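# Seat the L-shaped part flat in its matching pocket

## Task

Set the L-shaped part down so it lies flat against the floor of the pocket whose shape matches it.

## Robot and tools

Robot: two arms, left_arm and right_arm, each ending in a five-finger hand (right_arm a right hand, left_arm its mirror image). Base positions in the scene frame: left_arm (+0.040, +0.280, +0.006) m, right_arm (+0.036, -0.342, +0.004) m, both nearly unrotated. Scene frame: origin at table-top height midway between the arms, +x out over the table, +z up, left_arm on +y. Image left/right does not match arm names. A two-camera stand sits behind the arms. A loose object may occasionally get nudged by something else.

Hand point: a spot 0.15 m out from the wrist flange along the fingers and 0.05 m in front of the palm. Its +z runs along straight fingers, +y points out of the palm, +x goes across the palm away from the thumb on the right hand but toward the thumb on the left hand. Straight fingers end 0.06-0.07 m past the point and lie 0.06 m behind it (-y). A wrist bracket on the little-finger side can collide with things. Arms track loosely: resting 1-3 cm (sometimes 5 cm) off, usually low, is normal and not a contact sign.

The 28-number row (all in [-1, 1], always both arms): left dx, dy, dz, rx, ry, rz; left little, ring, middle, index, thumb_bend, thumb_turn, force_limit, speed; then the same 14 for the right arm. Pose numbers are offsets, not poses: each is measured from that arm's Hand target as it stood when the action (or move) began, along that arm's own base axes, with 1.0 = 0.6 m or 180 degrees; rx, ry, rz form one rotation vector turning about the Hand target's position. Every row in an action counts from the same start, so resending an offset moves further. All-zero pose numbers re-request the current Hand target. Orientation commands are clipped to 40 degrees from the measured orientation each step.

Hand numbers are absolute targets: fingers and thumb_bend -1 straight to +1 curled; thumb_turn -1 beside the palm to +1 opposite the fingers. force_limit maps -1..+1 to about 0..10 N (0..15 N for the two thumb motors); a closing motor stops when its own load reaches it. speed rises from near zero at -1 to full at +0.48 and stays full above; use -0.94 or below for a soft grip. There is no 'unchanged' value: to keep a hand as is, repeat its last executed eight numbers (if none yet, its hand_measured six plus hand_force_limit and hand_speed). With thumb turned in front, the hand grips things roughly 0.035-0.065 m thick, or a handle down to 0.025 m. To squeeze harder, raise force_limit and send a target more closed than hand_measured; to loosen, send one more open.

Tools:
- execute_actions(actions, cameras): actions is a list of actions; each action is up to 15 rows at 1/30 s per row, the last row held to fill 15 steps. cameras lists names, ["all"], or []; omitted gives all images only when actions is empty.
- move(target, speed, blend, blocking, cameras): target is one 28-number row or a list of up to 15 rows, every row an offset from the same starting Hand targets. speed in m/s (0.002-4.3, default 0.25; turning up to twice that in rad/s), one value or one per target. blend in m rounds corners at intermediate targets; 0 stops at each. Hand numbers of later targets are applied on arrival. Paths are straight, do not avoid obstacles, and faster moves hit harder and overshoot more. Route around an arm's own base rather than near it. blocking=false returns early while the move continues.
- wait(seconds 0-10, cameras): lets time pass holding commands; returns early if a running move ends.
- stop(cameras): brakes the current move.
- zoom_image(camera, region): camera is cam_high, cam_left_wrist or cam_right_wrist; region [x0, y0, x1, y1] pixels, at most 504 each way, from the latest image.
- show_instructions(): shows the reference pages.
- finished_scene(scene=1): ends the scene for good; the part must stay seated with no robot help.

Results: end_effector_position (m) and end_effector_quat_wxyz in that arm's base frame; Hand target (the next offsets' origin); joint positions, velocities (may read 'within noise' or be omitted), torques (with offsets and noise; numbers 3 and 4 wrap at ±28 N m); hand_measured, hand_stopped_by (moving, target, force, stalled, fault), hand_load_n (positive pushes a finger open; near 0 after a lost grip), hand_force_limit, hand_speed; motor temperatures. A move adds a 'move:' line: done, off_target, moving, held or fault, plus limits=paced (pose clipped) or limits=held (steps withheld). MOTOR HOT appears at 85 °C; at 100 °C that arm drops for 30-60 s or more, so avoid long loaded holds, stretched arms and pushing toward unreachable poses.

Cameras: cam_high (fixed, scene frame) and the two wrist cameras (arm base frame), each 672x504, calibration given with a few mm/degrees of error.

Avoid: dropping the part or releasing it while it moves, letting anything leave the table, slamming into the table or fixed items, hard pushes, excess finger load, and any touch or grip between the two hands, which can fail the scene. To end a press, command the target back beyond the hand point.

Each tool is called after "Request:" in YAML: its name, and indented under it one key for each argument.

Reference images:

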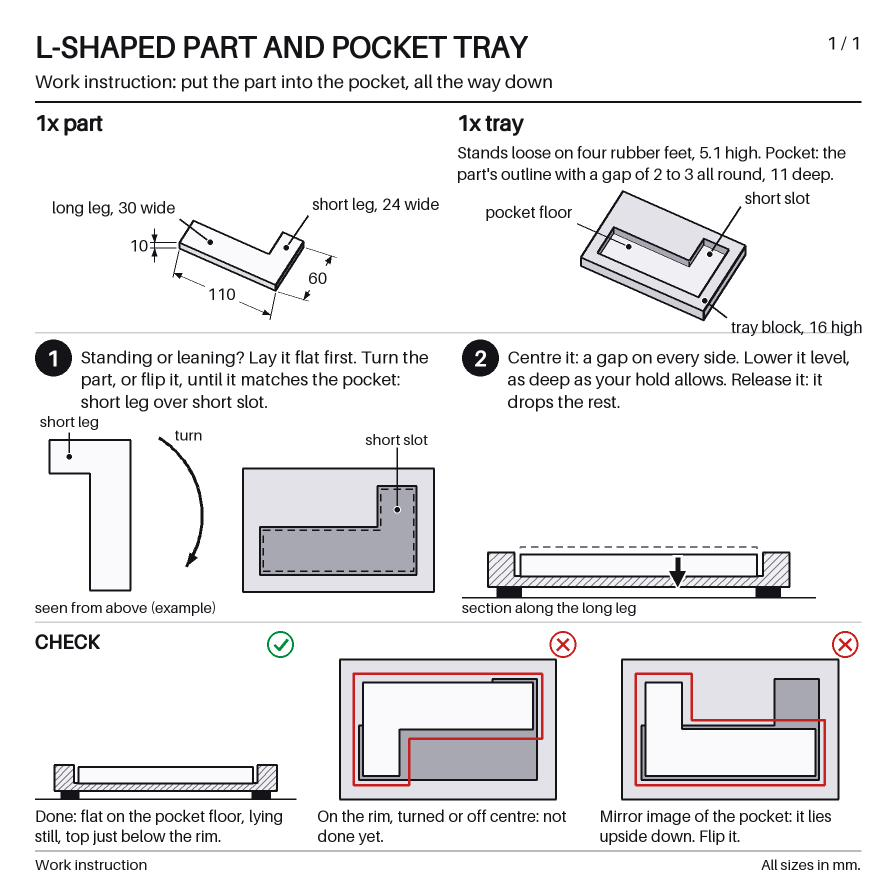

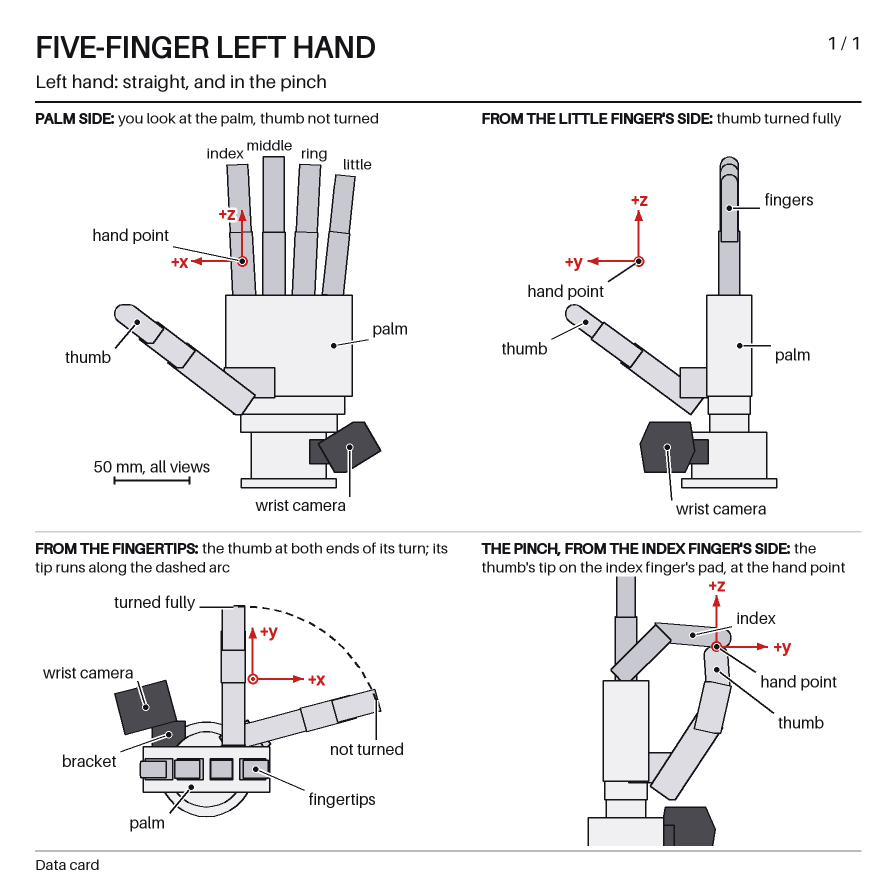

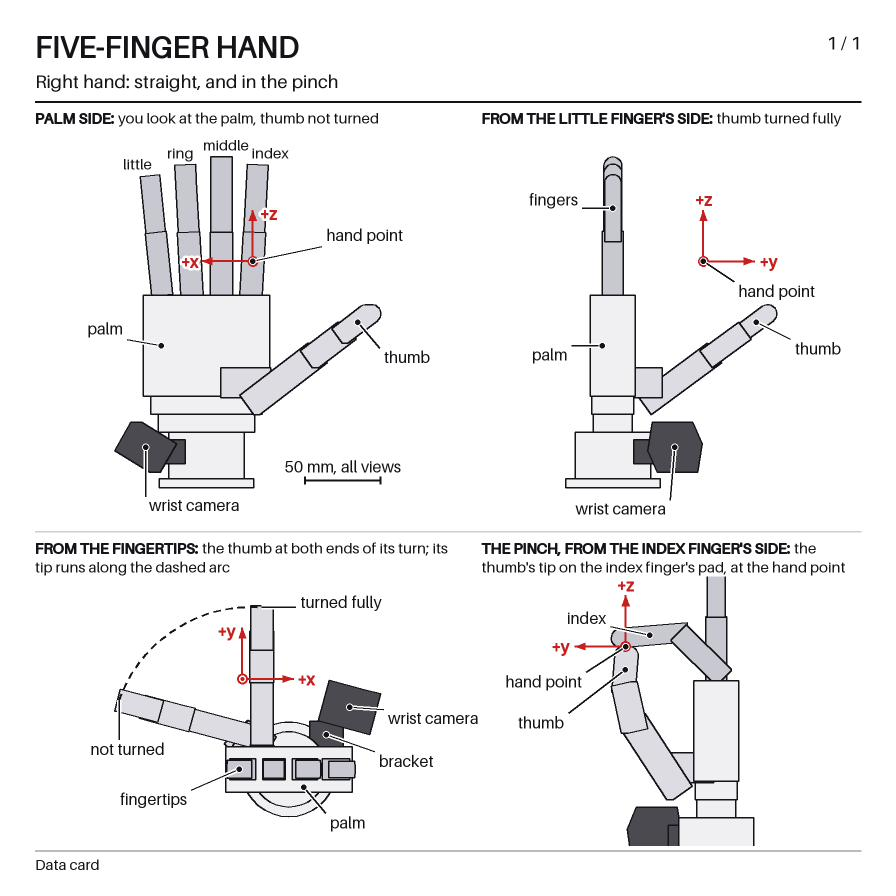

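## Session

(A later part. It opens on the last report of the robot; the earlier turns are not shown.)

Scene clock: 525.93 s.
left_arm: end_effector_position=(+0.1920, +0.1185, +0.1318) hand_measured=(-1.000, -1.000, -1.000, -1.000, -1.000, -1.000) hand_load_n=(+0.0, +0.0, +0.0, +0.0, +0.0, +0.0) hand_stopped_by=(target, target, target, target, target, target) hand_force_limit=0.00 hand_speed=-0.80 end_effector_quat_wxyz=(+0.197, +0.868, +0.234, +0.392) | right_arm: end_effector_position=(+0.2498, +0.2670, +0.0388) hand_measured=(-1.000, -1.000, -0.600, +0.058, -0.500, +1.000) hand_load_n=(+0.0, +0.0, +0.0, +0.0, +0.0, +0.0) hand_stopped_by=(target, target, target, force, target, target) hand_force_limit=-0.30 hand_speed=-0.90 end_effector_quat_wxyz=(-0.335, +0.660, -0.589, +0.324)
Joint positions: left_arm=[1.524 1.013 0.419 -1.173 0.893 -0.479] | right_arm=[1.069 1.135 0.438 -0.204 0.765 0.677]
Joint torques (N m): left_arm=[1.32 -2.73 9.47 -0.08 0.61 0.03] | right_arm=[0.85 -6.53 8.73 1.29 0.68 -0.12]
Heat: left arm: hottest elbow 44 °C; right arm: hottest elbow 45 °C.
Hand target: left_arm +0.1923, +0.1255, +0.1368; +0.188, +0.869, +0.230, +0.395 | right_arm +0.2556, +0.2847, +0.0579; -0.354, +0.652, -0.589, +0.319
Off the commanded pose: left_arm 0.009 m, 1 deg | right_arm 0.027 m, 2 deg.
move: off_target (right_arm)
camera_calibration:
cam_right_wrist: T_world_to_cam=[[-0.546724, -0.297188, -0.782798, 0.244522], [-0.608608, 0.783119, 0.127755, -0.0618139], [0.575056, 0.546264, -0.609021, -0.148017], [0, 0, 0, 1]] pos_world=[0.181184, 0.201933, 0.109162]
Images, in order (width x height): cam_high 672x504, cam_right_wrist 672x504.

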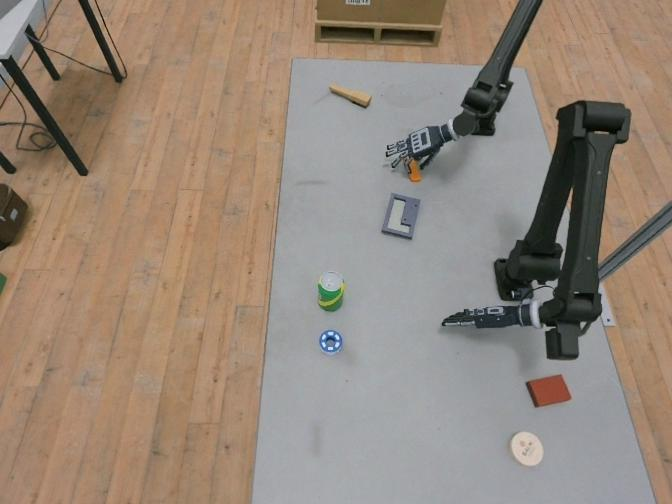

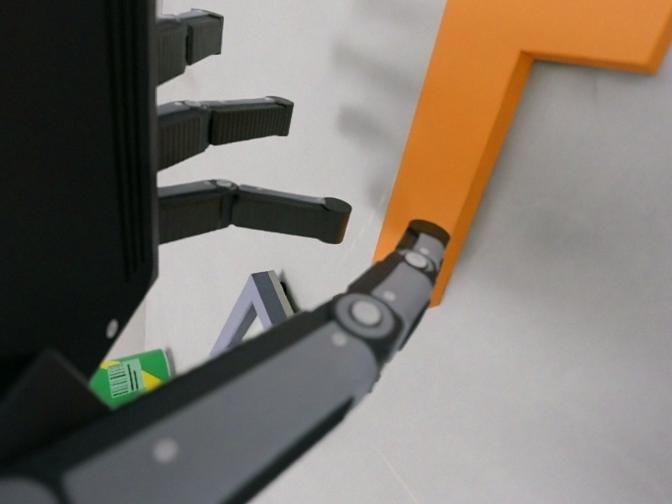

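Request:
move:
  target:
    - [0,0,0,0,0,0,-1,-1,-1,-1,-1,-1,0,-0.8,0,0,0.05,0,0,0,-1,-1,-0.5,-0.5,-0.5,1,-0.3,-0.2]
    - [0,0,0,0,0,0,-1,-1,-1,-1,-1,-1,0,-0.8,-0.0343,-0.0122,0.0333,0,0,0.0289,-1,-1,-0.5,-0.5,-0.5,1,-0.3,-0.2]
  speed: 0.1
  cameras: ["cam_right_wrist"]

Scene clock: 577.00 s.
left_arm: end_effector_position=(+0.1920, +0.1185, +0.1318) hand_measured=(-1.000, -1.000, -1.000, -1.000, -1.000, -1.000) hand_load_n=(+0.0, +0.0, +0.0, +0.0, +0.0, +0.0) hand_stopped_by=(target, target, target, target, target, target) hand_force_limit=0.00 hand_speed=-0.80 end_effector_quat_wxyz=(+0.197, +0.868, +0.234, +0.392) | right_arm: end_effector_position=(+0.2379, +0.2743, +0.0762) hand_measured=(-1.000, -1.000, -0.500, -0.500, -0.500, +1.000) hand_load_n=(+0.0, +0.0, +0.0, +0.0, +0.0, +0.0) hand_stopped_by=(target, target, target, target, target, target) hand_force_limit=-0.30 hand_speed=-0.20 end_effector_quat_wxyz=(-0.361, +0.673, -0.569, +0.305)
Joint positions: left_arm=[1.524 1.013 0.419 -1.173 0.893 -0.479] | right_arm=[1.09 0.999 0.457 -0.29 0.725 0.63]
Joint torques (N m): left_arm=[1.26 -2.78 9.47 -0.08 0.61 0.04] | right_arm=[0.97 -5.89 6.3 2.21 0.35 -0.4]
Heat: left arm: hottest elbow 44 °C; right arm: hottest elbow 46 °C.
Hand target: left_arm +0.1923, +0.1255, +0.1368; +0.188, +0.869, +0.230, +0.395 | right_arm +0.2350, +0.2775, +0.0780; -0.368, +0.678, -0.559, +0.303
Off the commanded pose: left_arm 0.009 m, 1 deg | right_arm 0.005 m, 1 deg.
move: done
camera_calibration:
cam_right_wrist: T_world_to_cam=[[-0.516233, -0.307644, -0.799286, 0.266406], [-0.665585, 0.731428, 0.148355, -0.0534624], [0.53898, 0.608579, -0.582351, -0.132943], [0, 0, 0, 1]] pos_world=[0.173598, 0.201968, 0.143446]
Images, in order (width x height): cam_right_wrist 672x504.

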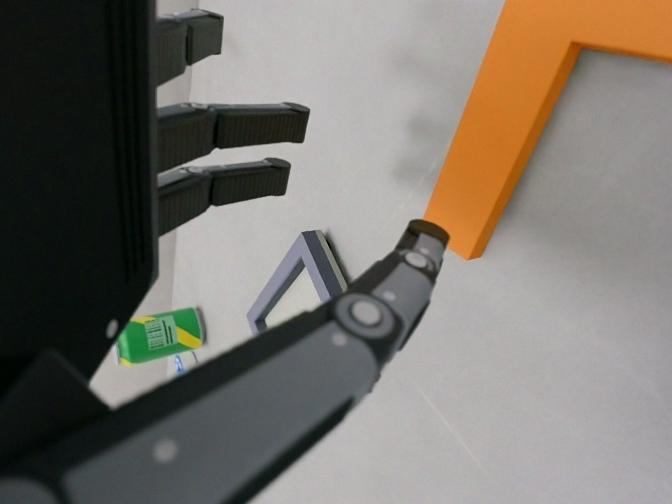

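Request:
move:
  target: [0,0,0,0,0,0,-1,-1,-1,-1,-1,-1,0,-0.8,-0.0058,0.0055,-0.0933,0,0,0,-1,-1,-0.5,-0.5,-0.5,1,-0.3,-0.2]
  speed: 0.07
  cameras: ["cam_right_wrist"]

Request:
zoom_image:
  camera: "cam_right_wrist"
  region: [240, 60, 540, 300]

Scene clock: 591.97 s.
left_arm: end_effector_position=(+0.1920, +0.1185, +0.1318) hand_measured=(-1.000, -1.000, -1.000, -1.000, -1.000, -1.000) hand_load_n=(+0.0, +0.0, +0.0, +0.0, +0.0, +0.0) hand_stopped_by=(target, target, target, target, target, target) hand_force_limit=0.00 hand_speed=-0.80 end_effector_quat_wxyz=(+0.197, +0.868, +0.234, +0.392) | right_arm: end_effector_position=(+0.2340, +0.2790, +0.0248) hand_measured=(-1.000, -1.000, -0.500, -0.500, -0.500, +1.000) hand_load_n=(+0.0, +0.0, +0.0, +0.0, +0.0, +0.0) hand_stopped_by=(target, target, target, target, target, target) hand_force_limit=-0.30 hand_speed=-0.20 end_effector_quat_wxyz=(-0.366, +0.676, -0.563, +0.303)
Joint positions: left_arm=[1.524 1.013 0.419 -1.173 0.893 -0.479] | right_arm=[1.109 1.149 0.372 -0.049 0.731 0.63]
Joint torques (N m): left_arm=[1.32 -2.78 9.48 -0.08 0.61 0.03] | right_arm=[0.67 -5.07 5.34 2.5 0.63 -0.13]
Heat: left arm: hottest elbow 44 °C; right arm: hottest elbow 44 °C.
Hand target: left_arm +0.1923, +0.1255, +0.1368; +0.188, +0.869, +0.230, +0.395 | right_arm +0.2314, +0.2808, +0.0220; -0.368, +0.678, -0.559, +0.303
Off the commanded pose: left_arm 0.009 m, 1 deg | right_arm 0.004 m, 0 deg.
move: done
camera_calibration:
cam_right_wrist: T_world_to_cam=[[-0.506448, -0.313388, -0.803304, 0.224111], [-0.677702, 0.720675, 0.146109, -0.0458783], [0.533132, 0.618398, -0.577368, -0.165042], [0, 0, 0, 1]] pos_world=[0.170398, 0.205359, 0.0914422]
Images, in order (width x height): cam_right_wrist 672x504.

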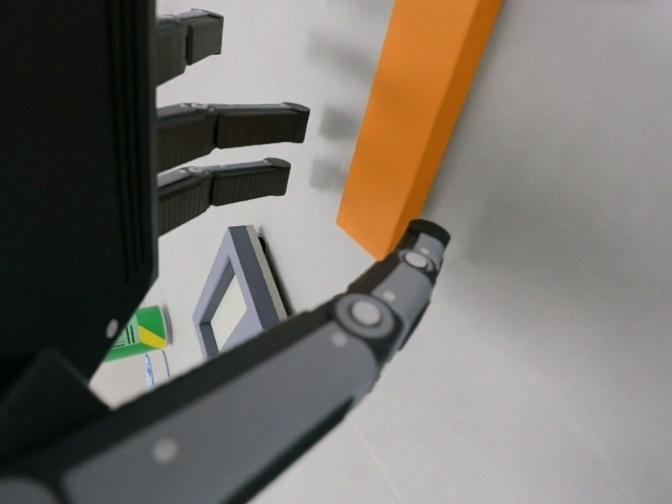

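Scaled by 1.680 from the camera's 672x504 image, which has a finer 960x720 frame.

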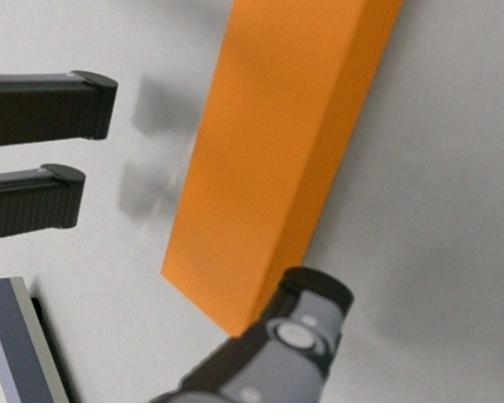

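Request:
move:
  target: [0,0,0,0,0,0,-1,-1,-1,-1,-1,-1,0,-0.8,0.011,-0.0055,-0.0108,0,0,0,-1,-1,-0.5,-0.5,-0.5,1,-0.3,-0.2]
  speed: 0.05
  cameras: ["cam_right_wrist"]

Request:
zoom_image:
  camera: "cam_right_wrist"
  region: [240, 60, 540, 300]

Scene clock: 602.90 s.
left_arm: end_effector_position=(+0.1920, +0.1185, +0.1318) hand_measured=(-1.000, -1.000, -1.000, -1.000, -1.000, -1.000) hand_load_n=(+0.0, +0.0, +0.5, +0.0, +0.0, +0.0) hand_stopped_by=(target, target, target, target, target, target) hand_force_limit=0.00 hand_speed=-0.80 end_effector_quat_wxyz=(+0.197, +0.868, +0.234, +0.392) | right_arm: end_effector_position=(+0.2358, +0.2814, +0.0195) hand_measured=(-1.000, -1.000, -0.500, -0.500, -0.500, +1.000) hand_load_n=(+0.0, +0.0, +0.0, +0.0, +0.0, +0.0) hand_stopped_by=(target, target, target, target, target, target) hand_force_limit=-0.30 hand_speed=-0.20 end_effector_quat_wxyz=(-0.372, +0.675, -0.562, +0.299)
Joint positions: left_arm=[1.524 1.013 0.419 -1.173 0.893 -0.479] | right_arm=[1.101 1.173 0.361 0.004 0.718 0.62]
Joint torques (N m): left_arm=[1.32 -2.73 9.48 -0.09 0.61 0.03] | right_arm=[-0.91 -4.89 5.18 2.04 0.34 -0.32]
Heat: left arm: hottest elbow 44 °C; right arm: hottest elbow 43 °C.
Hand target: left_arm +0.1923, +0.1255, +0.1368; +0.188, +0.869, +0.230, +0.395 | right_arm +0.2380, +0.2776, +0.0155; -0.368, +0.678, -0.559, +0.303
Off the commanded pose: left_arm 0.009 m, 1 deg | right_arm 0.006 m, 1 deg.
move: done
camera_calibration:
cam_right_wrist: T_world_to_cam=[[-0.503181, -0.305824, -0.808258, 0.218747], [-0.682573, 0.714261, 0.154678, -0.0428691], [0.530002, 0.629526, -0.56815, -0.17319], [0, 0, 0, 1]] pos_world=[0.172599, 0.206546, 0.0850367]
Images, in order (width x height): cam_right_wrist 672x504.

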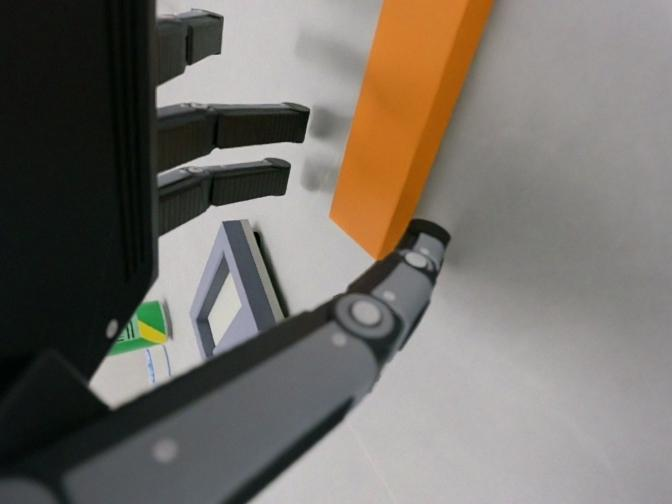

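Scaled by 1.680 from the camera's 672x504 image, which has a finer 960x720 frame.

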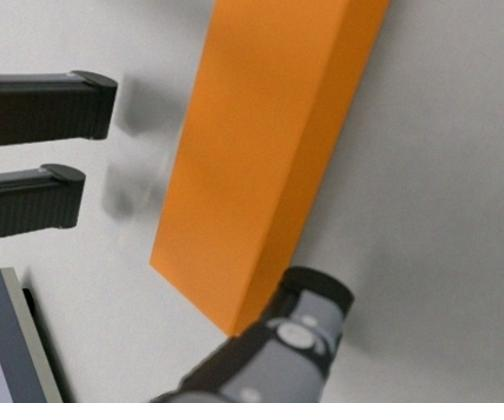

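Request:
move:
  target: [0,0,0,0,0,0,-1,-1,-1,-1,-1,-1,0,-0.8,0.004,-0.0125,-0.001,0,0,0,-1,-1,-0.5,-0.5,-0.5,1,-0.3,-0.2]
  speed: 0.05
  cameras: ["cam_right_wrist"]

Scene clock: 608.00 s.
left_arm: end_effector_position=(+0.1920, +0.1185, +0.1318) hand_measured=(-1.000, -1.000, -1.000, -1.000, -1.000, -1.000) hand_load_n=(+0.0, +0.0, +0.0, +0.0, +0.0, +0.0) hand_stopped_by=(target, target, target, target, target, target) hand_force_limit=0.00 hand_speed=-0.80 end_effector_quat_wxyz=(+0.197, +0.868, +0.234, +0.392) | right_arm: end_effector_position=(+0.2378, +0.2737, +0.0145) hand_measured=(-1.000, -1.000, -0.500, -0.500, -0.500, +1.000) hand_load_n=(+0.0, +0.0, +0.0, +0.0, +0.0, +0.0) hand_stopped_by=(target, target, target, target, target, target) hand_force_limit=-0.30 hand_speed=-0.20 end_effector_quat_wxyz=(-0.367, +0.678, -0.562, +0.300)
Joint positions: left_arm=[1.524 1.013 0.419 -1.173 0.893 -0.479] | right_arm=[1.08 1.172 0.346 0.021 0.702 0.599]
Joint torques (N m): left_arm=[1.26 -2.73 9.48 -0.06 0.61 0.03] | right_arm=[-1.03 -6.42 4.96 2.22 0.34 -0.29]
Heat: left arm: hottest elbow 44 °C; right arm: hottest elbow 43 °C.
Hand target: left_arm +0.1923, +0.1255, +0.1368; +0.188, +0.869, +0.230, +0.395 | right_arm +0.2405, +0.2700, +0.0150; -0.368, +0.678, -0.559, +0.303
Off the commanded pose: left_arm 0.009 m, 1 deg | right_arm 0.005 m, 0 deg.
move: done
camera_calibration:
cam_right_wrist: T_world_to_cam=[[-0.507657, -0.314105, -0.802261, 0.216589], [-0.681982, 0.715527, 0.151401, -0.0356497], [0.526483, 0.623987, -0.577456, -0.169736], [0, 0, 0, 1]] pos_world=[0.175004, 0.199453, 0.0811431]
Images, in order (width x height): cam_right_wrist 672x504.

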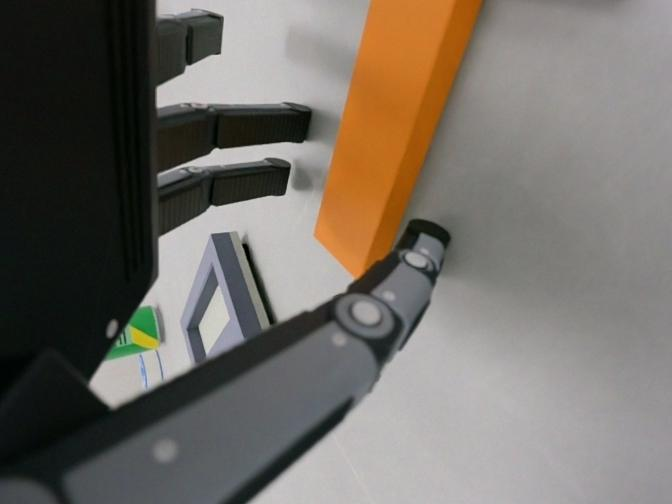

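Request:
move:
  target:
    - [0,0,0,0,0,0,-1,-1,-1,-1,-1,-1,0,-0.8,0.0065,0.001,0.006,0,0,0,-1,-1,-0.5,-0.5,-0.5,1,-0.3,-0.2]
    - [0,0,0,0,0,0,-1,-1,-1,-1,-1,-1,0,-0.8,0.0065,0.001,0.006,0,0,0,-1,-1,0.4,0.4,-0.5,1,0.1,-0.9]
  speed: 0.05
  cameras: ["cam_right_wrist"]

Scene clock: 618.77 s.
left_arm: end_effector_position=(+0.1920, +0.1185, +0.1318) hand_measured=(-1.000, -1.000, -1.000, -1.000, -1.000, -1.000) hand_load_n=(+0.0, +0.0, +0.0, +0.0, +0.0, +0.0) hand_stopped_by=(target, target, target, target, target, target) hand_force_limit=0.00 hand_speed=-0.80 end_effector_quat_wxyz=(+0.197, +0.868, +0.234, +0.392) | right_arm: end_effector_position=(+0.2428, +0.2726, +0.0193) hand_measured=(-1.000, -1.000, +0.010, +0.066, -0.502, +1.000) hand_load_n=(+0.0, +0.0, +4.0, +6.0, +6.0, +1.5) hand_stopped_by=(target, target, force, force, target, target) hand_force_limit=0.10 hand_speed=-0.90 end_effector_quat_wxyz=(-0.372, +0.674, -0.563, +0.300)
Joint positions: left_arm=[1.524 1.013 0.419 -1.173 0.893 -0.479] | right_arm=[1.062 1.159 0.346 0.028 0.693 0.586]
Joint torques (N m): left_arm=[1.32 -2.78 9.48 -0.09 0.61 0.03] | right_arm=[-0.73 -5.6 5.7 1.73 0.29 -0.32]
Heat: left arm: hottest elbow 44 °C; right arm: hottest elbow 43 °C.
Hand target: left_arm +0.1923, +0.1255, +0.1368; +0.188, +0.869, +0.230, +0.395 | right_arm +0.2444, +0.2706, +0.0185; -0.368, +0.678, -0.559, +0.303
Off the commanded pose: left_arm 0.009 m, 1 deg | right_arm 0.003 m, 1 deg.
move: done
camera_calibration:
cam_right_wrist: T_world_to_cam=[[-0.503678, -0.30339, -0.808865, 0.218903], [-0.679943, 0.716794, 0.154543, -0.0330707], [0.532903, 0.627822, -0.567322, -0.171751], [0, 0, 0, 1]] pos_world=[0.179297, 0.197947, 0.0847361]
Images, in order (width x height): cam_right_wrist 672x504.

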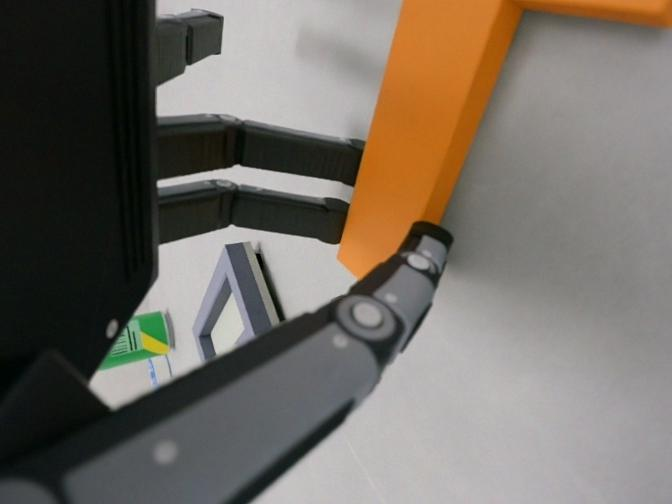

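Request:
move:
  target: [0,0,0,0,0,0,-1,-1,-1,-1,-1,-1,0,-0.8,0,0,0.35,0,0,0,-1,-1,0.4,0.4,-0.5,1,0.1,-0.9]
  speed: 0.12
  cameras: ["cam_right_wrist", "cam_high"]

Scene clock: 634.80 s.
left_arm: end_effector_position=(+0.1920, +0.1185, +0.1318) hand_measured=(-1.000, -1.000, -1.000, -1.000, -1.000, -1.000) hand_load_n=(+0.0, +0.0, +0.0, +0.0, +0.0, +0.0) hand_stopped_by=(target, target, target, target, target, target) hand_force_limit=0.00 hand_speed=-0.80 end_effector_quat_wxyz=(+0.197, +0.868, +0.234, +0.392) | right_arm: end_effector_position=(+0.2374, +0.2624, +0.2006) hand_measured=(-1.000, -1.000, +0.010, +0.066, -0.502, +1.000) hand_load_n=(+0.0, +0.0, +3.5, +5.0, +6.5, +0.5) hand_stopped_by=(target, target, force, force, target, target) hand_force_limit=0.10 hand_speed=-0.90 end_effector_quat_wxyz=(-0.350, +0.688, -0.559, +0.304)
Joint positions: left_arm=[1.524 1.013 0.419 -1.173 0.893 -0.479] | right_arm=[1.061 0.823 0.723 -0.733 0.691 0.578]
Joint torques (N m): left_arm=[1.38 -2.78 9.5 -0.09 0.61 0.03] | right_arm=[-0.38 -4.31 11.29 1.35 0.43 -0.24]
Heat: left arm: hottest elbow 44 °C; right arm: hottest elbow 43 °C.
Hand target: left_arm +0.1923, +0.1255, +0.1368; +0.188, +0.869, +0.230, +0.395 | right_arm +0.2444, +0.2705, +0.2285; -0.368, +0.678, -0.559, +0.303
Off the commanded pose: left_arm 0.009 m, 1 deg | right_arm 0.030 m, 2 deg.
move: off_target (right_arm)
camera_calibration:
cam_right_wrist: T_world_to_cam=[[-0.520747, -0.344147, -0.781272, 0.368953], [-0.680022, 0.720489, 0.135888, -0.0546587], [0.516133, 0.602045, -0.60922, -0.0404056], [0, 0, 0, 1]] pos_world=[0.175816, 0.190681, 0.271064]
Images, in order (width x height): cam_high 672x504, cam_right_wrist 672x504.

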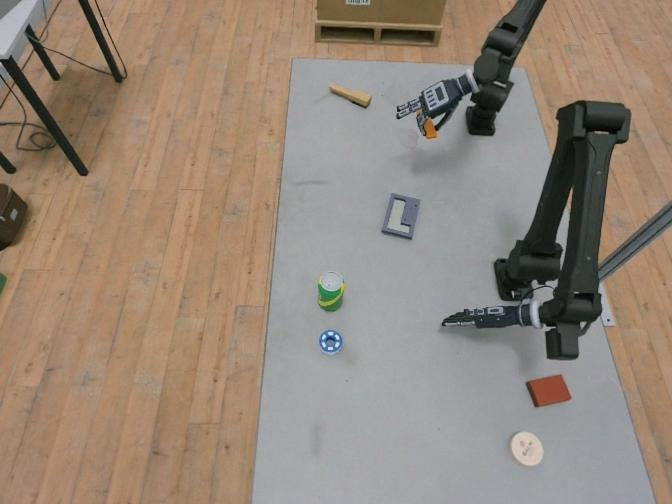

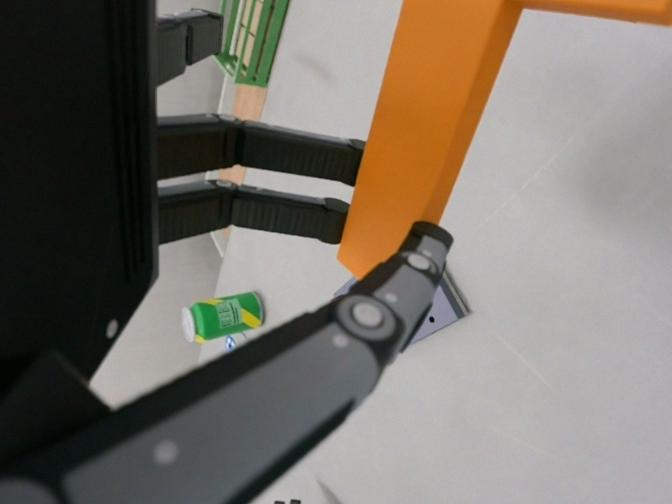

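Request:
move:
  target: [0,0,0,0,0,0,-1,-1,-1,-1,-1,-1,0,-0.8,0.05,0.04,0.06,0.246,0.043,0,-1,-1,0.4,0.4,-0.5,1,0.1,-0.9]
  speed: 0.2
  cameras: ["cam_right_wrist", "cam_high"]

Scene clock: 641.13 s.
left_arm: end_effector_position=(+0.1920, +0.1185, +0.1318) hand_measured=(-1.000, -1.000, -1.000, -1.000, -1.000, -1.000) hand_load_n=(+0.0, +0.0, +0.0, +0.0, +0.0, +0.0) hand_stopped_by=(target, target, target, target, target, target) hand_force_limit=0.00 hand_speed=-0.80 end_effector_quat_wxyz=(+0.197, +0.868, +0.234, +0.392) | right_arm: end_effector_position=(+0.2711, +0.2959, +0.2599) hand_measured=(-1.000, -1.000, +0.010, +0.066, -0.502, +1.000) hand_load_n=(+0.0, +0.0, +4.0, +5.0, +7.0, +0.5) hand_stopped_by=(target, target, force, force, target, target) hand_force_limit=0.10 hand_speed=-0.90 end_effector_quat_wxyz=(+0.551, -0.521, +0.652, -0.029)
Joint positions: left_arm=[1.524 1.013 0.419 -1.173 0.893 -0.479] | right_arm=[0.701 0.693 0.577 -0.289 0.073 0.876]
Joint torques (N m): left_arm=[1.26 -2.73 9.47 -0.08 0.61 0.04] | right_arm=[-0.79 -3.66 7.62 2.96 -0.17 0.01]
Heat: left arm: hottest elbow 45 °C; right arm: hottest elbow 44 °C.
Hand target: left_arm +0.1923, +0.1255, +0.1368; +0.188, +0.869, +0.230, +0.395 | right_arm +0.2743, +0.2946, +0.2645; +0.559, -0.508, +0.655, -0.025
Off the commanded pose: left_arm 0.009 m, 1 deg | right_arm 0.006 m, 2 deg.
move: done
camera_calibration:
cam_right_wrist: T_world_to_cam=[[-0.617776, 0.277457, -0.735779, 0.274877], [-0.628604, 0.387922, 0.674072, -0.119347], [0.472451, 0.878939, -0.0652384, -0.253357], [0, 0, 0, 1]] pos_world=[0.214489, 0.192716, 0.266169]
Images, in order (width x height): cam_high 672x504, cam_right_wrist 672x504.

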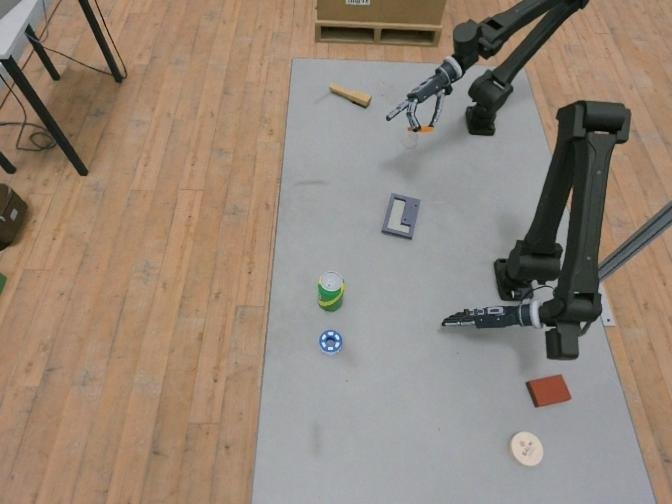

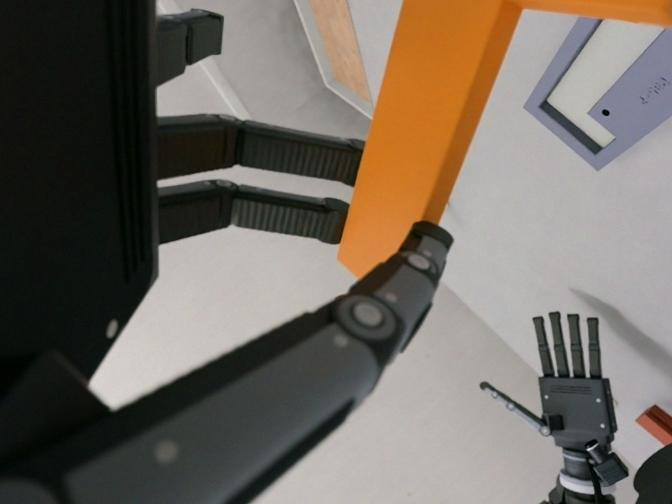

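Request:
move:
  target: [0,0,0,0,0,0,-1,-1,-1,-1,-1,-1,0,-0.8,0.0433,0.05,0.0,0.246,0.043,0,-1,-1,0.4,0.4,-0.5,1,0.1,-0.9]
  speed: 0.2
  cameras: ["cam_right_wrist", "cam_high"]

Request:
zoom_image:
  camera: "cam_high"
  region: [360, 30, 500, 220]

Scene clock: 648.57 s.
left_arm: end_effector_position=(+0.1920, +0.1185, +0.1318) hand_measured=(-1.000, -1.000, -1.000, -1.000, -1.000, -1.000) hand_load_n=(+0.0, +0.0, +0.0, +0.0, +0.0, +0.0) hand_stopped_by=(target, target, target, target, target, target) hand_force_limit=0.00 hand_speed=-0.80 end_effector_quat_wxyz=(+0.197, +0.868, +0.234, +0.392) | right_arm: end_effector_position=(+0.3033, +0.3225, +0.2646) hand_measured=(-1.000, -1.000, +0.010, +0.066, -0.502, +1.000) hand_load_n=(+0.0, -0.5, +3.5, +5.5, +7.0, +0.5) hand_stopped_by=(target, target, force, force, target, target) hand_force_limit=0.10 hand_speed=-0.90 end_effector_quat_wxyz=(+0.666, -0.266, +0.652, +0.248)
Joint positions: left_arm=[1.524 1.013 0.419 -1.173 0.893 -0.479] | right_arm=[0.629 1.061 0.309 0.762 -0.115 1.541]
Joint torques (N m): left_arm=[1.26 -2.78 9.47 -0.06 0.61 0.04] | right_arm=[0.97 -4.48 5.97 2.93 0.11 0.1]
Heat: left arm: hottest elbow 45 °C; right arm: hottest elbow 44 °C.
Hand target: left_arm +0.1923, +0.1255, +0.1368; +0.188, +0.869, +0.230, +0.395 | right_arm +0.3003, +0.3246, +0.2646; +0.665, -0.261, +0.651, +0.257
Off the commanded pose: left_arm 0.009 m, 1 deg | right_arm 0.004 m, 1 deg.
move: done
camera_calibration:
cam_right_wrist: T_world_to_cam=[[-0.671994, 0.697998, -0.247433, 0.042475], [-0.526993, -0.215981, 0.821967, 0.0122998], [0.520291, 0.682752, 0.512978, -0.395845], [0, 0, 0, 1]] pos_world=[0.240979, 0.243273, 0.203459]
Images, in order (width x height): cam_high 672x504, cam_right_wrist 672x504.

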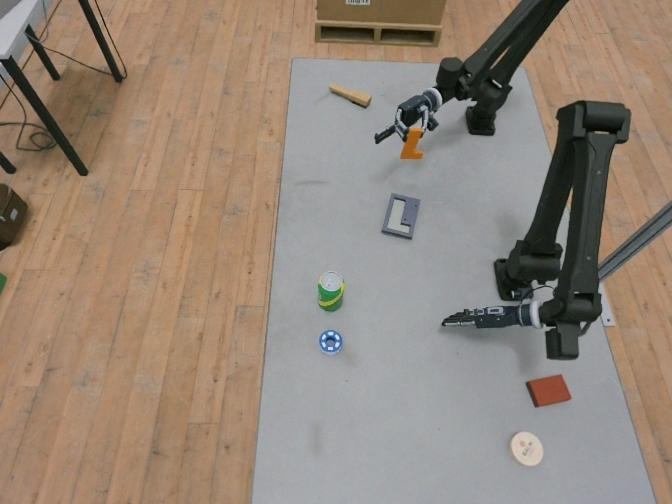

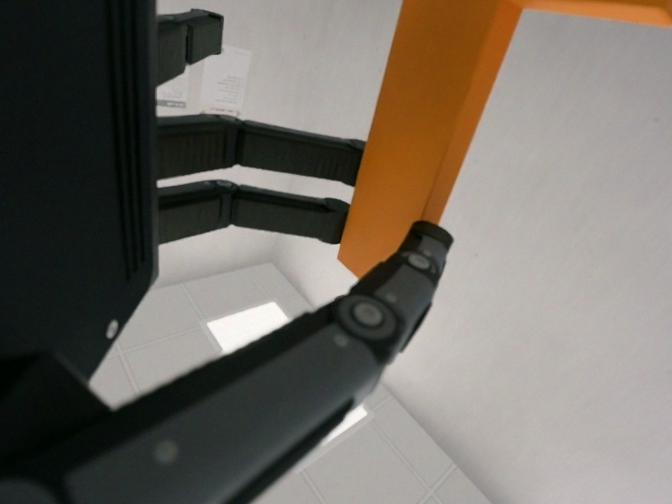

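Scaled by 2.653 from the camera's 672x504 image, which has a finer 960x720 frame.

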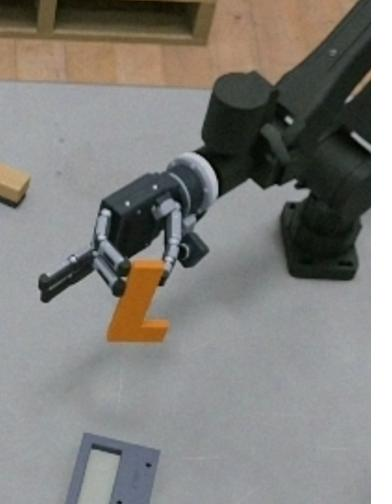

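Request:
move:
  target:
    - [0.2128,-0.009,0.222,0.05,-0.09,-0.05,-1,-1,-0.5,-0.5,-0.5,1,0,-0.2,0,0,0,0,0,0,-1,-1,0.4,0.4,-0.5,1,0.1,-0.9]
    - [0.246,-0.376,0.222,0.1427,-0.2618,-0.1516,-1,-1,-0.5,-0.5,-0.5,1,0,-0.2,0,0,0,0,0,0,-1,-1,0.4,0.4,-0.5,1,0.1,-0.9]
  speed: 0.25
  blend: 0.03
  cameras: ["all"]

Scene clock: 715.50 s.
left_arm: end_effector_position=(+0.3410, -0.0977, +0.2765) hand_measured=(-1.000, -1.000, -0.500, -0.500, -0.500, +1.000) hand_load_n=(+0.0, +0.0, +0.0, +0.5, +0.0, -0.5) hand_stopped_by=(target, target, target, target, target, target) hand_force_limit=0.00 hand_speed=-0.20 end_effector_quat_wxyz=(+0.150, +0.687, -0.160, +0.693) | right_arm: end_effector_position=(+0.3034, +0.3225, +0.2645) hand_measured=(-1.000, -1.000, +0.010, +0.066, -0.502, +1.000) hand_load_n=(+0.0, +0.0, +4.0, +5.0, +7.0, +0.5) hand_stopped_by=(target, target, force, force, target, target) hand_force_limit=0.10 hand_speed=-0.90 end_effector_quat_wxyz=(+0.666, -0.265, +0.652, +0.248)
Joint positions: left_arm=[0.209 0.756 0.221 0.542 0.65 -1.559] | right_arm=[0.629 1.061 0.309 0.762 -0.115 1.542]
Joint torques (N m): left_arm=[0.73 -1.08 8.99 2.8 -0.09 -0.1] | right_arm=[0.62 -4.54 5.87 2.97 0.11 0.11]
Heat: left arm: hottest elbow 45 °C; right arm: hottest elbow 42 °C.
Hand target: left_arm +0.3400, -0.1001, +0.2699; +0.157, +0.690, -0.157, +0.689 | right_arm +0.3003, +0.3246, +0.2645; +0.665, -0.261, +0.651, +0.257
Off the commanded pose: left_arm 0.007 m, 1 deg | right_arm 0.004 m, 1 deg.
move: done
camera_calibration:
cam_left_wrist: T_world_to_cam=[[0.435868, 0.870165, 0.229853, -0.12764], [-0.578271, 0.0750668, 0.812384, -0.0252774], [0.689654, -0.48701, 0.53591, -0.320188], [0, 0, 0, 1]] pos_world=[0.261835, -0.0429695, 0.221465]
cam_right_wrist: T_world_to_cam=[[-0.672166, 0.698117, -0.246628, 0.0422989], [-0.526305, -0.216225, 0.822344, 0.0121987], [0.520766, 0.682553, 0.512762, -0.395815], [0, 0, 0, 1]] pos_world=[0.240979, 0.243273, 0.203359]

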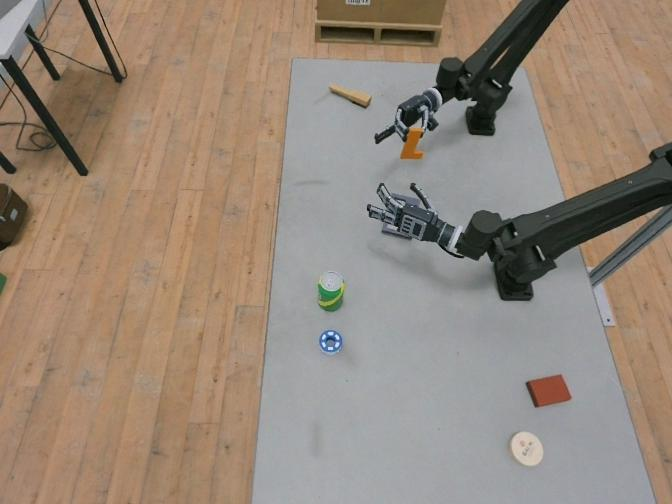

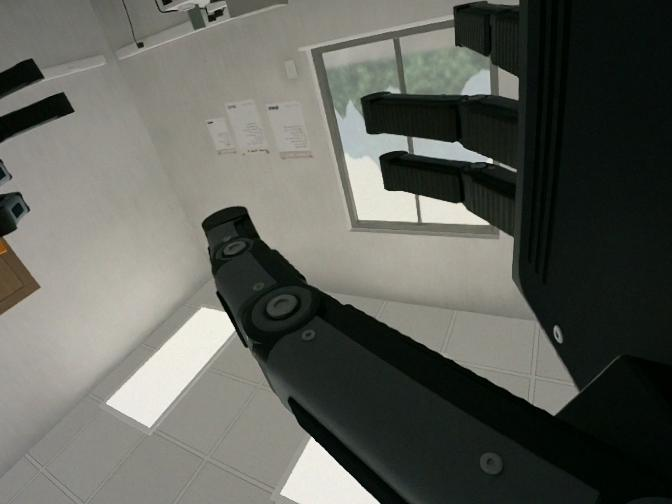

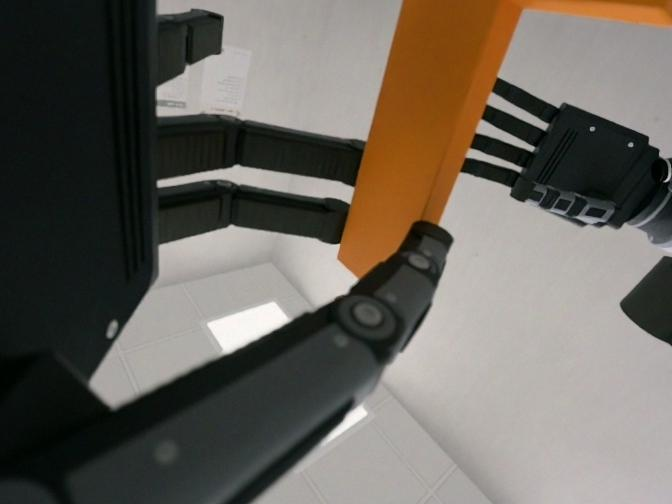

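Request:
move:
  target: [-0.0717,-0.2048,-0.095,0,0,0,-1,-1,-0.5,-0.5,-0.5,1,0,-0.2,0,0,0,0,0,0,-1,-1,0.4,0.4,-0.5,1,0.1,-0.9]
  speed: 0.15
  cameras: ["all"]

Request:
zoom_image:
  camera: "cam_high"
  region: [350, 60, 510, 230]

Scene clock: 728.77 s.
left_arm: end_effector_position=(+0.3005, -0.2220, +0.2185) hand_measured=(-1.000, -1.000, -0.500, -0.500, -0.500, +1.000) hand_load_n=(+0.0, +0.0, +0.0, +0.0, +0.0, +0.0) hand_stopped_by=(target, target, target, target, target, target) hand_force_limit=0.00 hand_speed=-0.20 end_effector_quat_wxyz=(+0.152, +0.687, -0.158, +0.693) | right_arm: end_effector_position=(+0.3034, +0.3225, +0.2645) hand_measured=(-1.000, -1.000, +0.010, +0.066, -0.502, +1.000) hand_load_n=(+0.0, +0.0, +3.5, +5.5, +7.0, +0.5) hand_stopped_by=(target, target, force, force, target, target) hand_force_limit=0.10 hand_speed=-0.90 end_effector_quat_wxyz=(+0.666, -0.265, +0.652, +0.248)
Joint positions: left_arm=[-0.508 0.915 0.072 0.85 -0.066 -1.56] | right_arm=[0.629 1.061 0.309 0.762 -0.115 1.542]
Joint torques (N m): left_arm=[0.62 -1.26 7.38 3 -0.1 -0.1] | right_arm=[0.91 -4.6 5.86 2.97 0.09 0.1]
Heat: left arm: hottest elbow 44 °C; right arm: hottest elbow 42 °C.
Hand target: left_arm +0.2970, -0.2229, +0.2131; +0.157, +0.690, -0.157, +0.689 | right_arm +0.3003, +0.3246, +0.2645; +0.665, -0.261, +0.651, +0.257
Off the commanded pose: left_arm 0.007 m, 1 deg | right_arm 0.004 m, 1 deg.
move: done
camera_calibration:
cam_left_wrist: T_world_to_cam=[[0.436111, 0.871661, 0.223637, 0.0131433], [-0.57632, 0.0796739, 0.813331, 0.007849], [0.691131, -0.48359, 0.537102, -0.321716], [0, 0, 0, 1]] pos_world=[0.221139, -0.16766, 0.163471]
cam_right_wrist: T_world_to_cam=[[-0.672166, 0.698117, -0.246628, 0.0422989], [-0.526305, -0.216225, 0.822344, 0.0121987], [0.520766, 0.682553, 0.512762, -0.395815], [0, 0, 0, 1]] pos_world=[0.240979, 0.243273, 0.203359]

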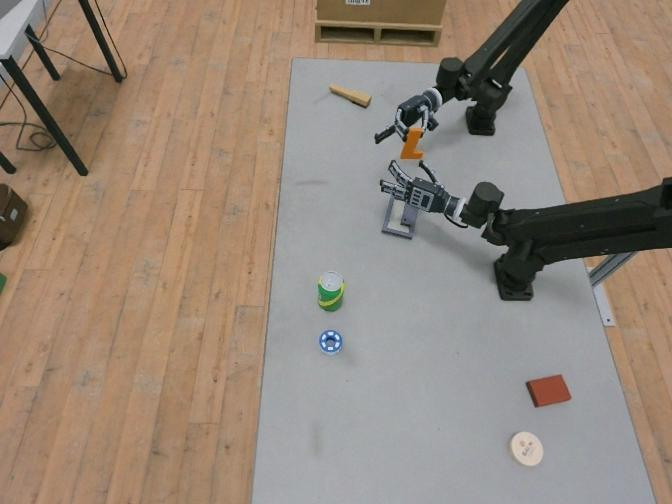

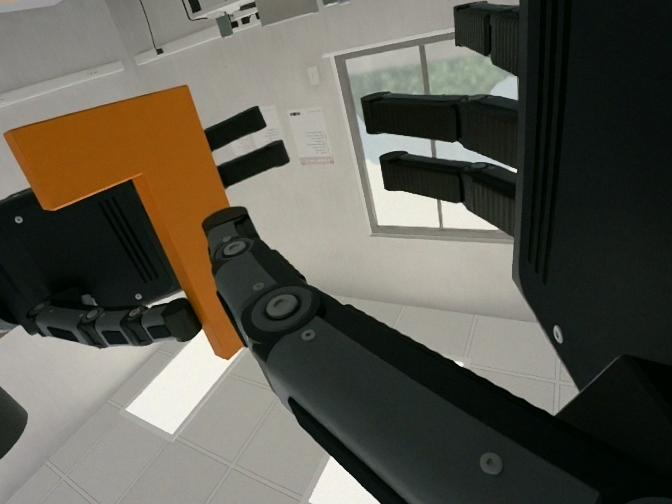

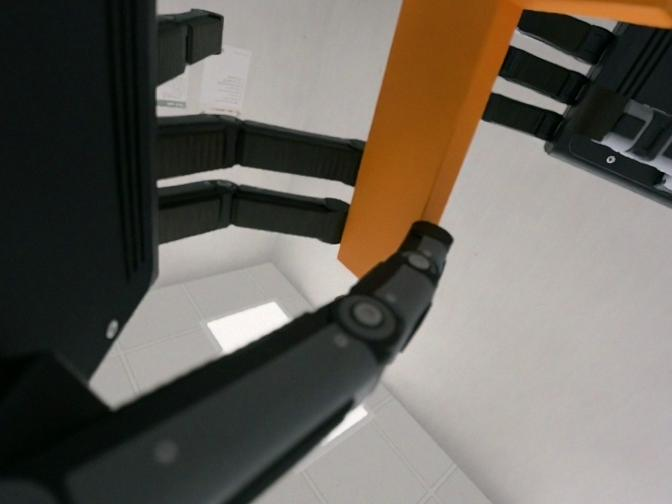

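Scaled by 2.965 from the camera's 672x504 image, which has a finer 960x720 frame.

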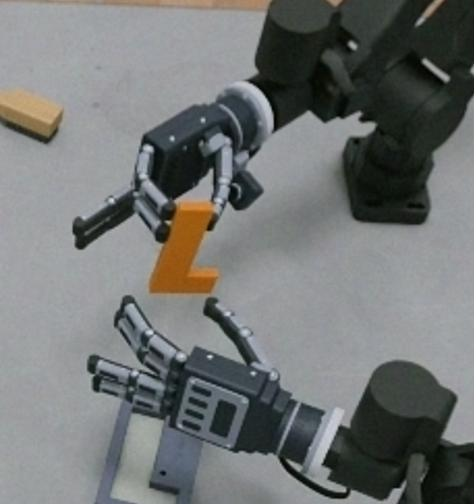

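Request:
zoom_image:
  camera: "cam_left_wrist"
  region: [0, 60, 320, 380]

Scaled by 1.575 from the camera's 672x504 image, which has a finer 960x720 frame.

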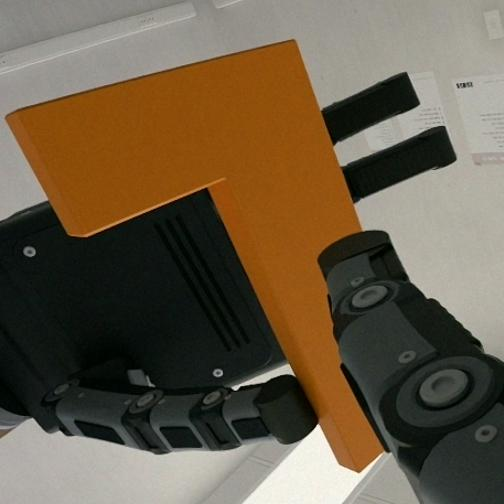

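Request:
move:
  target: [-0.0123,-0.0488,0.005,0,0,0,-1,-1,-0.5,-0.5,-0.5,1,0,-0.2,0,0,0,0,0,0,-1,-1,0.4,0.4,-0.5,1,0.1,-0.9]
  speed: 0.08
  cameras: ["cam_left_wrist", "cam_right_wrist", "cam_high"]

Request:
zoom_image:
  camera: "cam_high"
  region: [370, 80, 470, 200]

Request:
zoom_image:
  camera: "cam_left_wrist"
  region: [60, 60, 460, 380]

Scene clock: 791.07 s.
left_arm: end_effector_position=(+0.2873, -0.2474, +0.2078) hand_measured=(-1.000, -1.000, -0.500, -0.500, -0.500, +1.000) hand_load_n=(+0.0, +0.0, +0.0, +0.0, +0.0, -0.5) hand_stopped_by=(target, target, target, target, target, target) hand_force_limit=0.00 hand_speed=-0.20 end_effector_quat_wxyz=(+0.149, +0.695, -0.162, +0.684) | right_arm: end_effector_position=(+0.3034, +0.3225, +0.2645) hand_measured=(-1.000, -1.000, +0.010, +0.066, -0.502, +1.000) hand_load_n=(+0.0, +0.0, +4.0, +5.0, +6.5, +0.5) hand_stopped_by=(target, target, force, force, target, target) hand_force_limit=0.10 hand_speed=-0.90 end_effector_quat_wxyz=(+0.666, -0.265, +0.652, +0.248)
Joint positions: left_arm=[-0.67 0.961 0.072 0.87 -0.228 -1.561] | right_arm=[0.629 1.061 0.309 0.762 -0.115 1.542]
Joint torques (N m): left_arm=[0.73 -1.2 9.35 2.89 -0.1 -0.1] | right_arm=[0.73 -4.48 5.87 2.96 0.11 0.09]
Heat: left arm: hottest elbow 42 °C; right arm: hottest elbow 42 °C.
Hand target: left_arm +0.2896, -0.2523, +0.2161; +0.157, +0.690, -0.157, +0.689 | right_arm +0.3003, +0.3246, +0.2645; +0.665, -0.261, +0.651, +0.257
Off the commanded pose: left_arm 0.010 m, 1 deg | right_arm 0.004 m, 1 deg.
move: done
camera_calibration:
cam_left_wrist: T_world_to_cam=[[0.441816, 0.867816, 0.227362, 0.0400912], [-0.559015, 0.0681017, 0.826356, 0.000463976], [0.701641, -0.492196, 0.515211, -0.31971], [0, 0, 0, 1]] pos_world=[0.206868, -0.192183, 0.155219]
cam_right_wrist: T_world_to_cam=[[-0.672166, 0.698117, -0.246628, 0.0422989], [-0.526305, -0.216225, 0.822344, 0.0121987], [0.520766, 0.682553, 0.512762, -0.395815], [0, 0, 0, 1]] pos_world=[0.240979, 0.243273, 0.203359]

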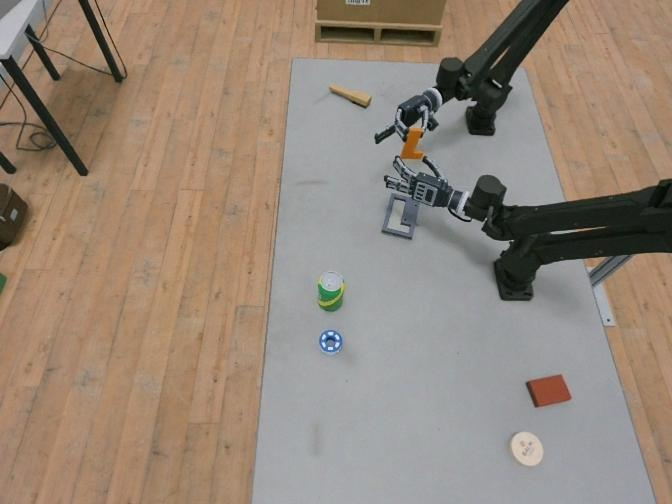

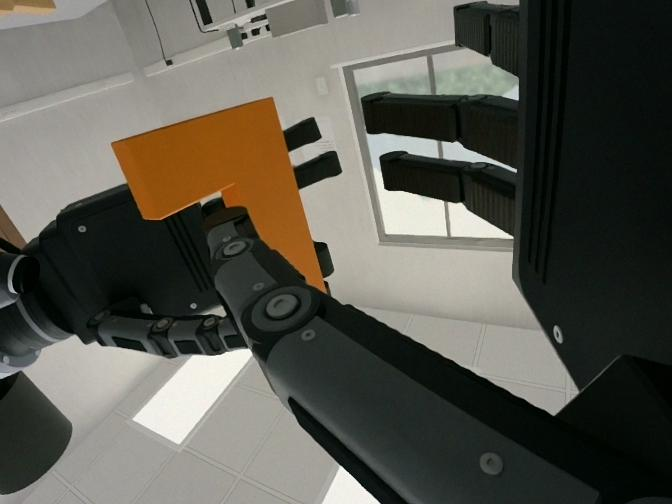

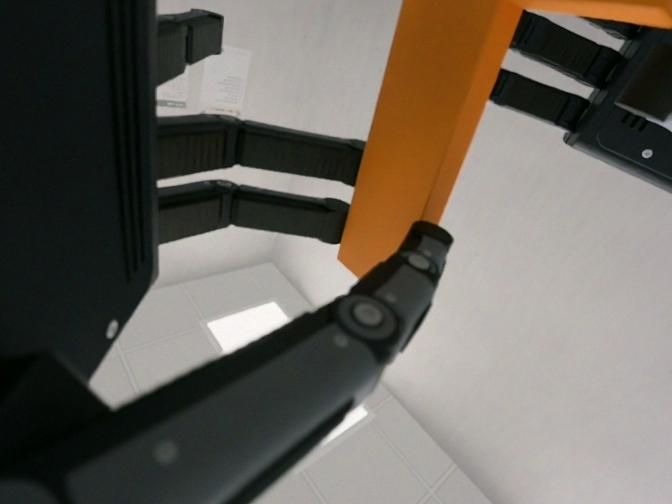

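Scaled by 4.200 from the camera's 672x504 image, which has a finer 960x720 frame.

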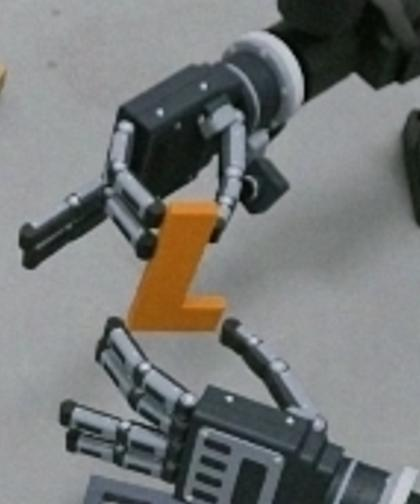

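Scaled by 1.260 from the camera's 672x504 image, which has a finer 960x720 frame.

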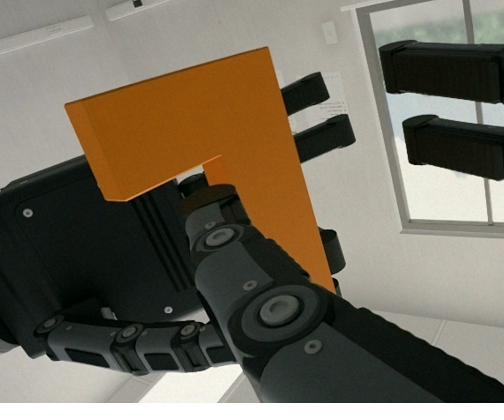

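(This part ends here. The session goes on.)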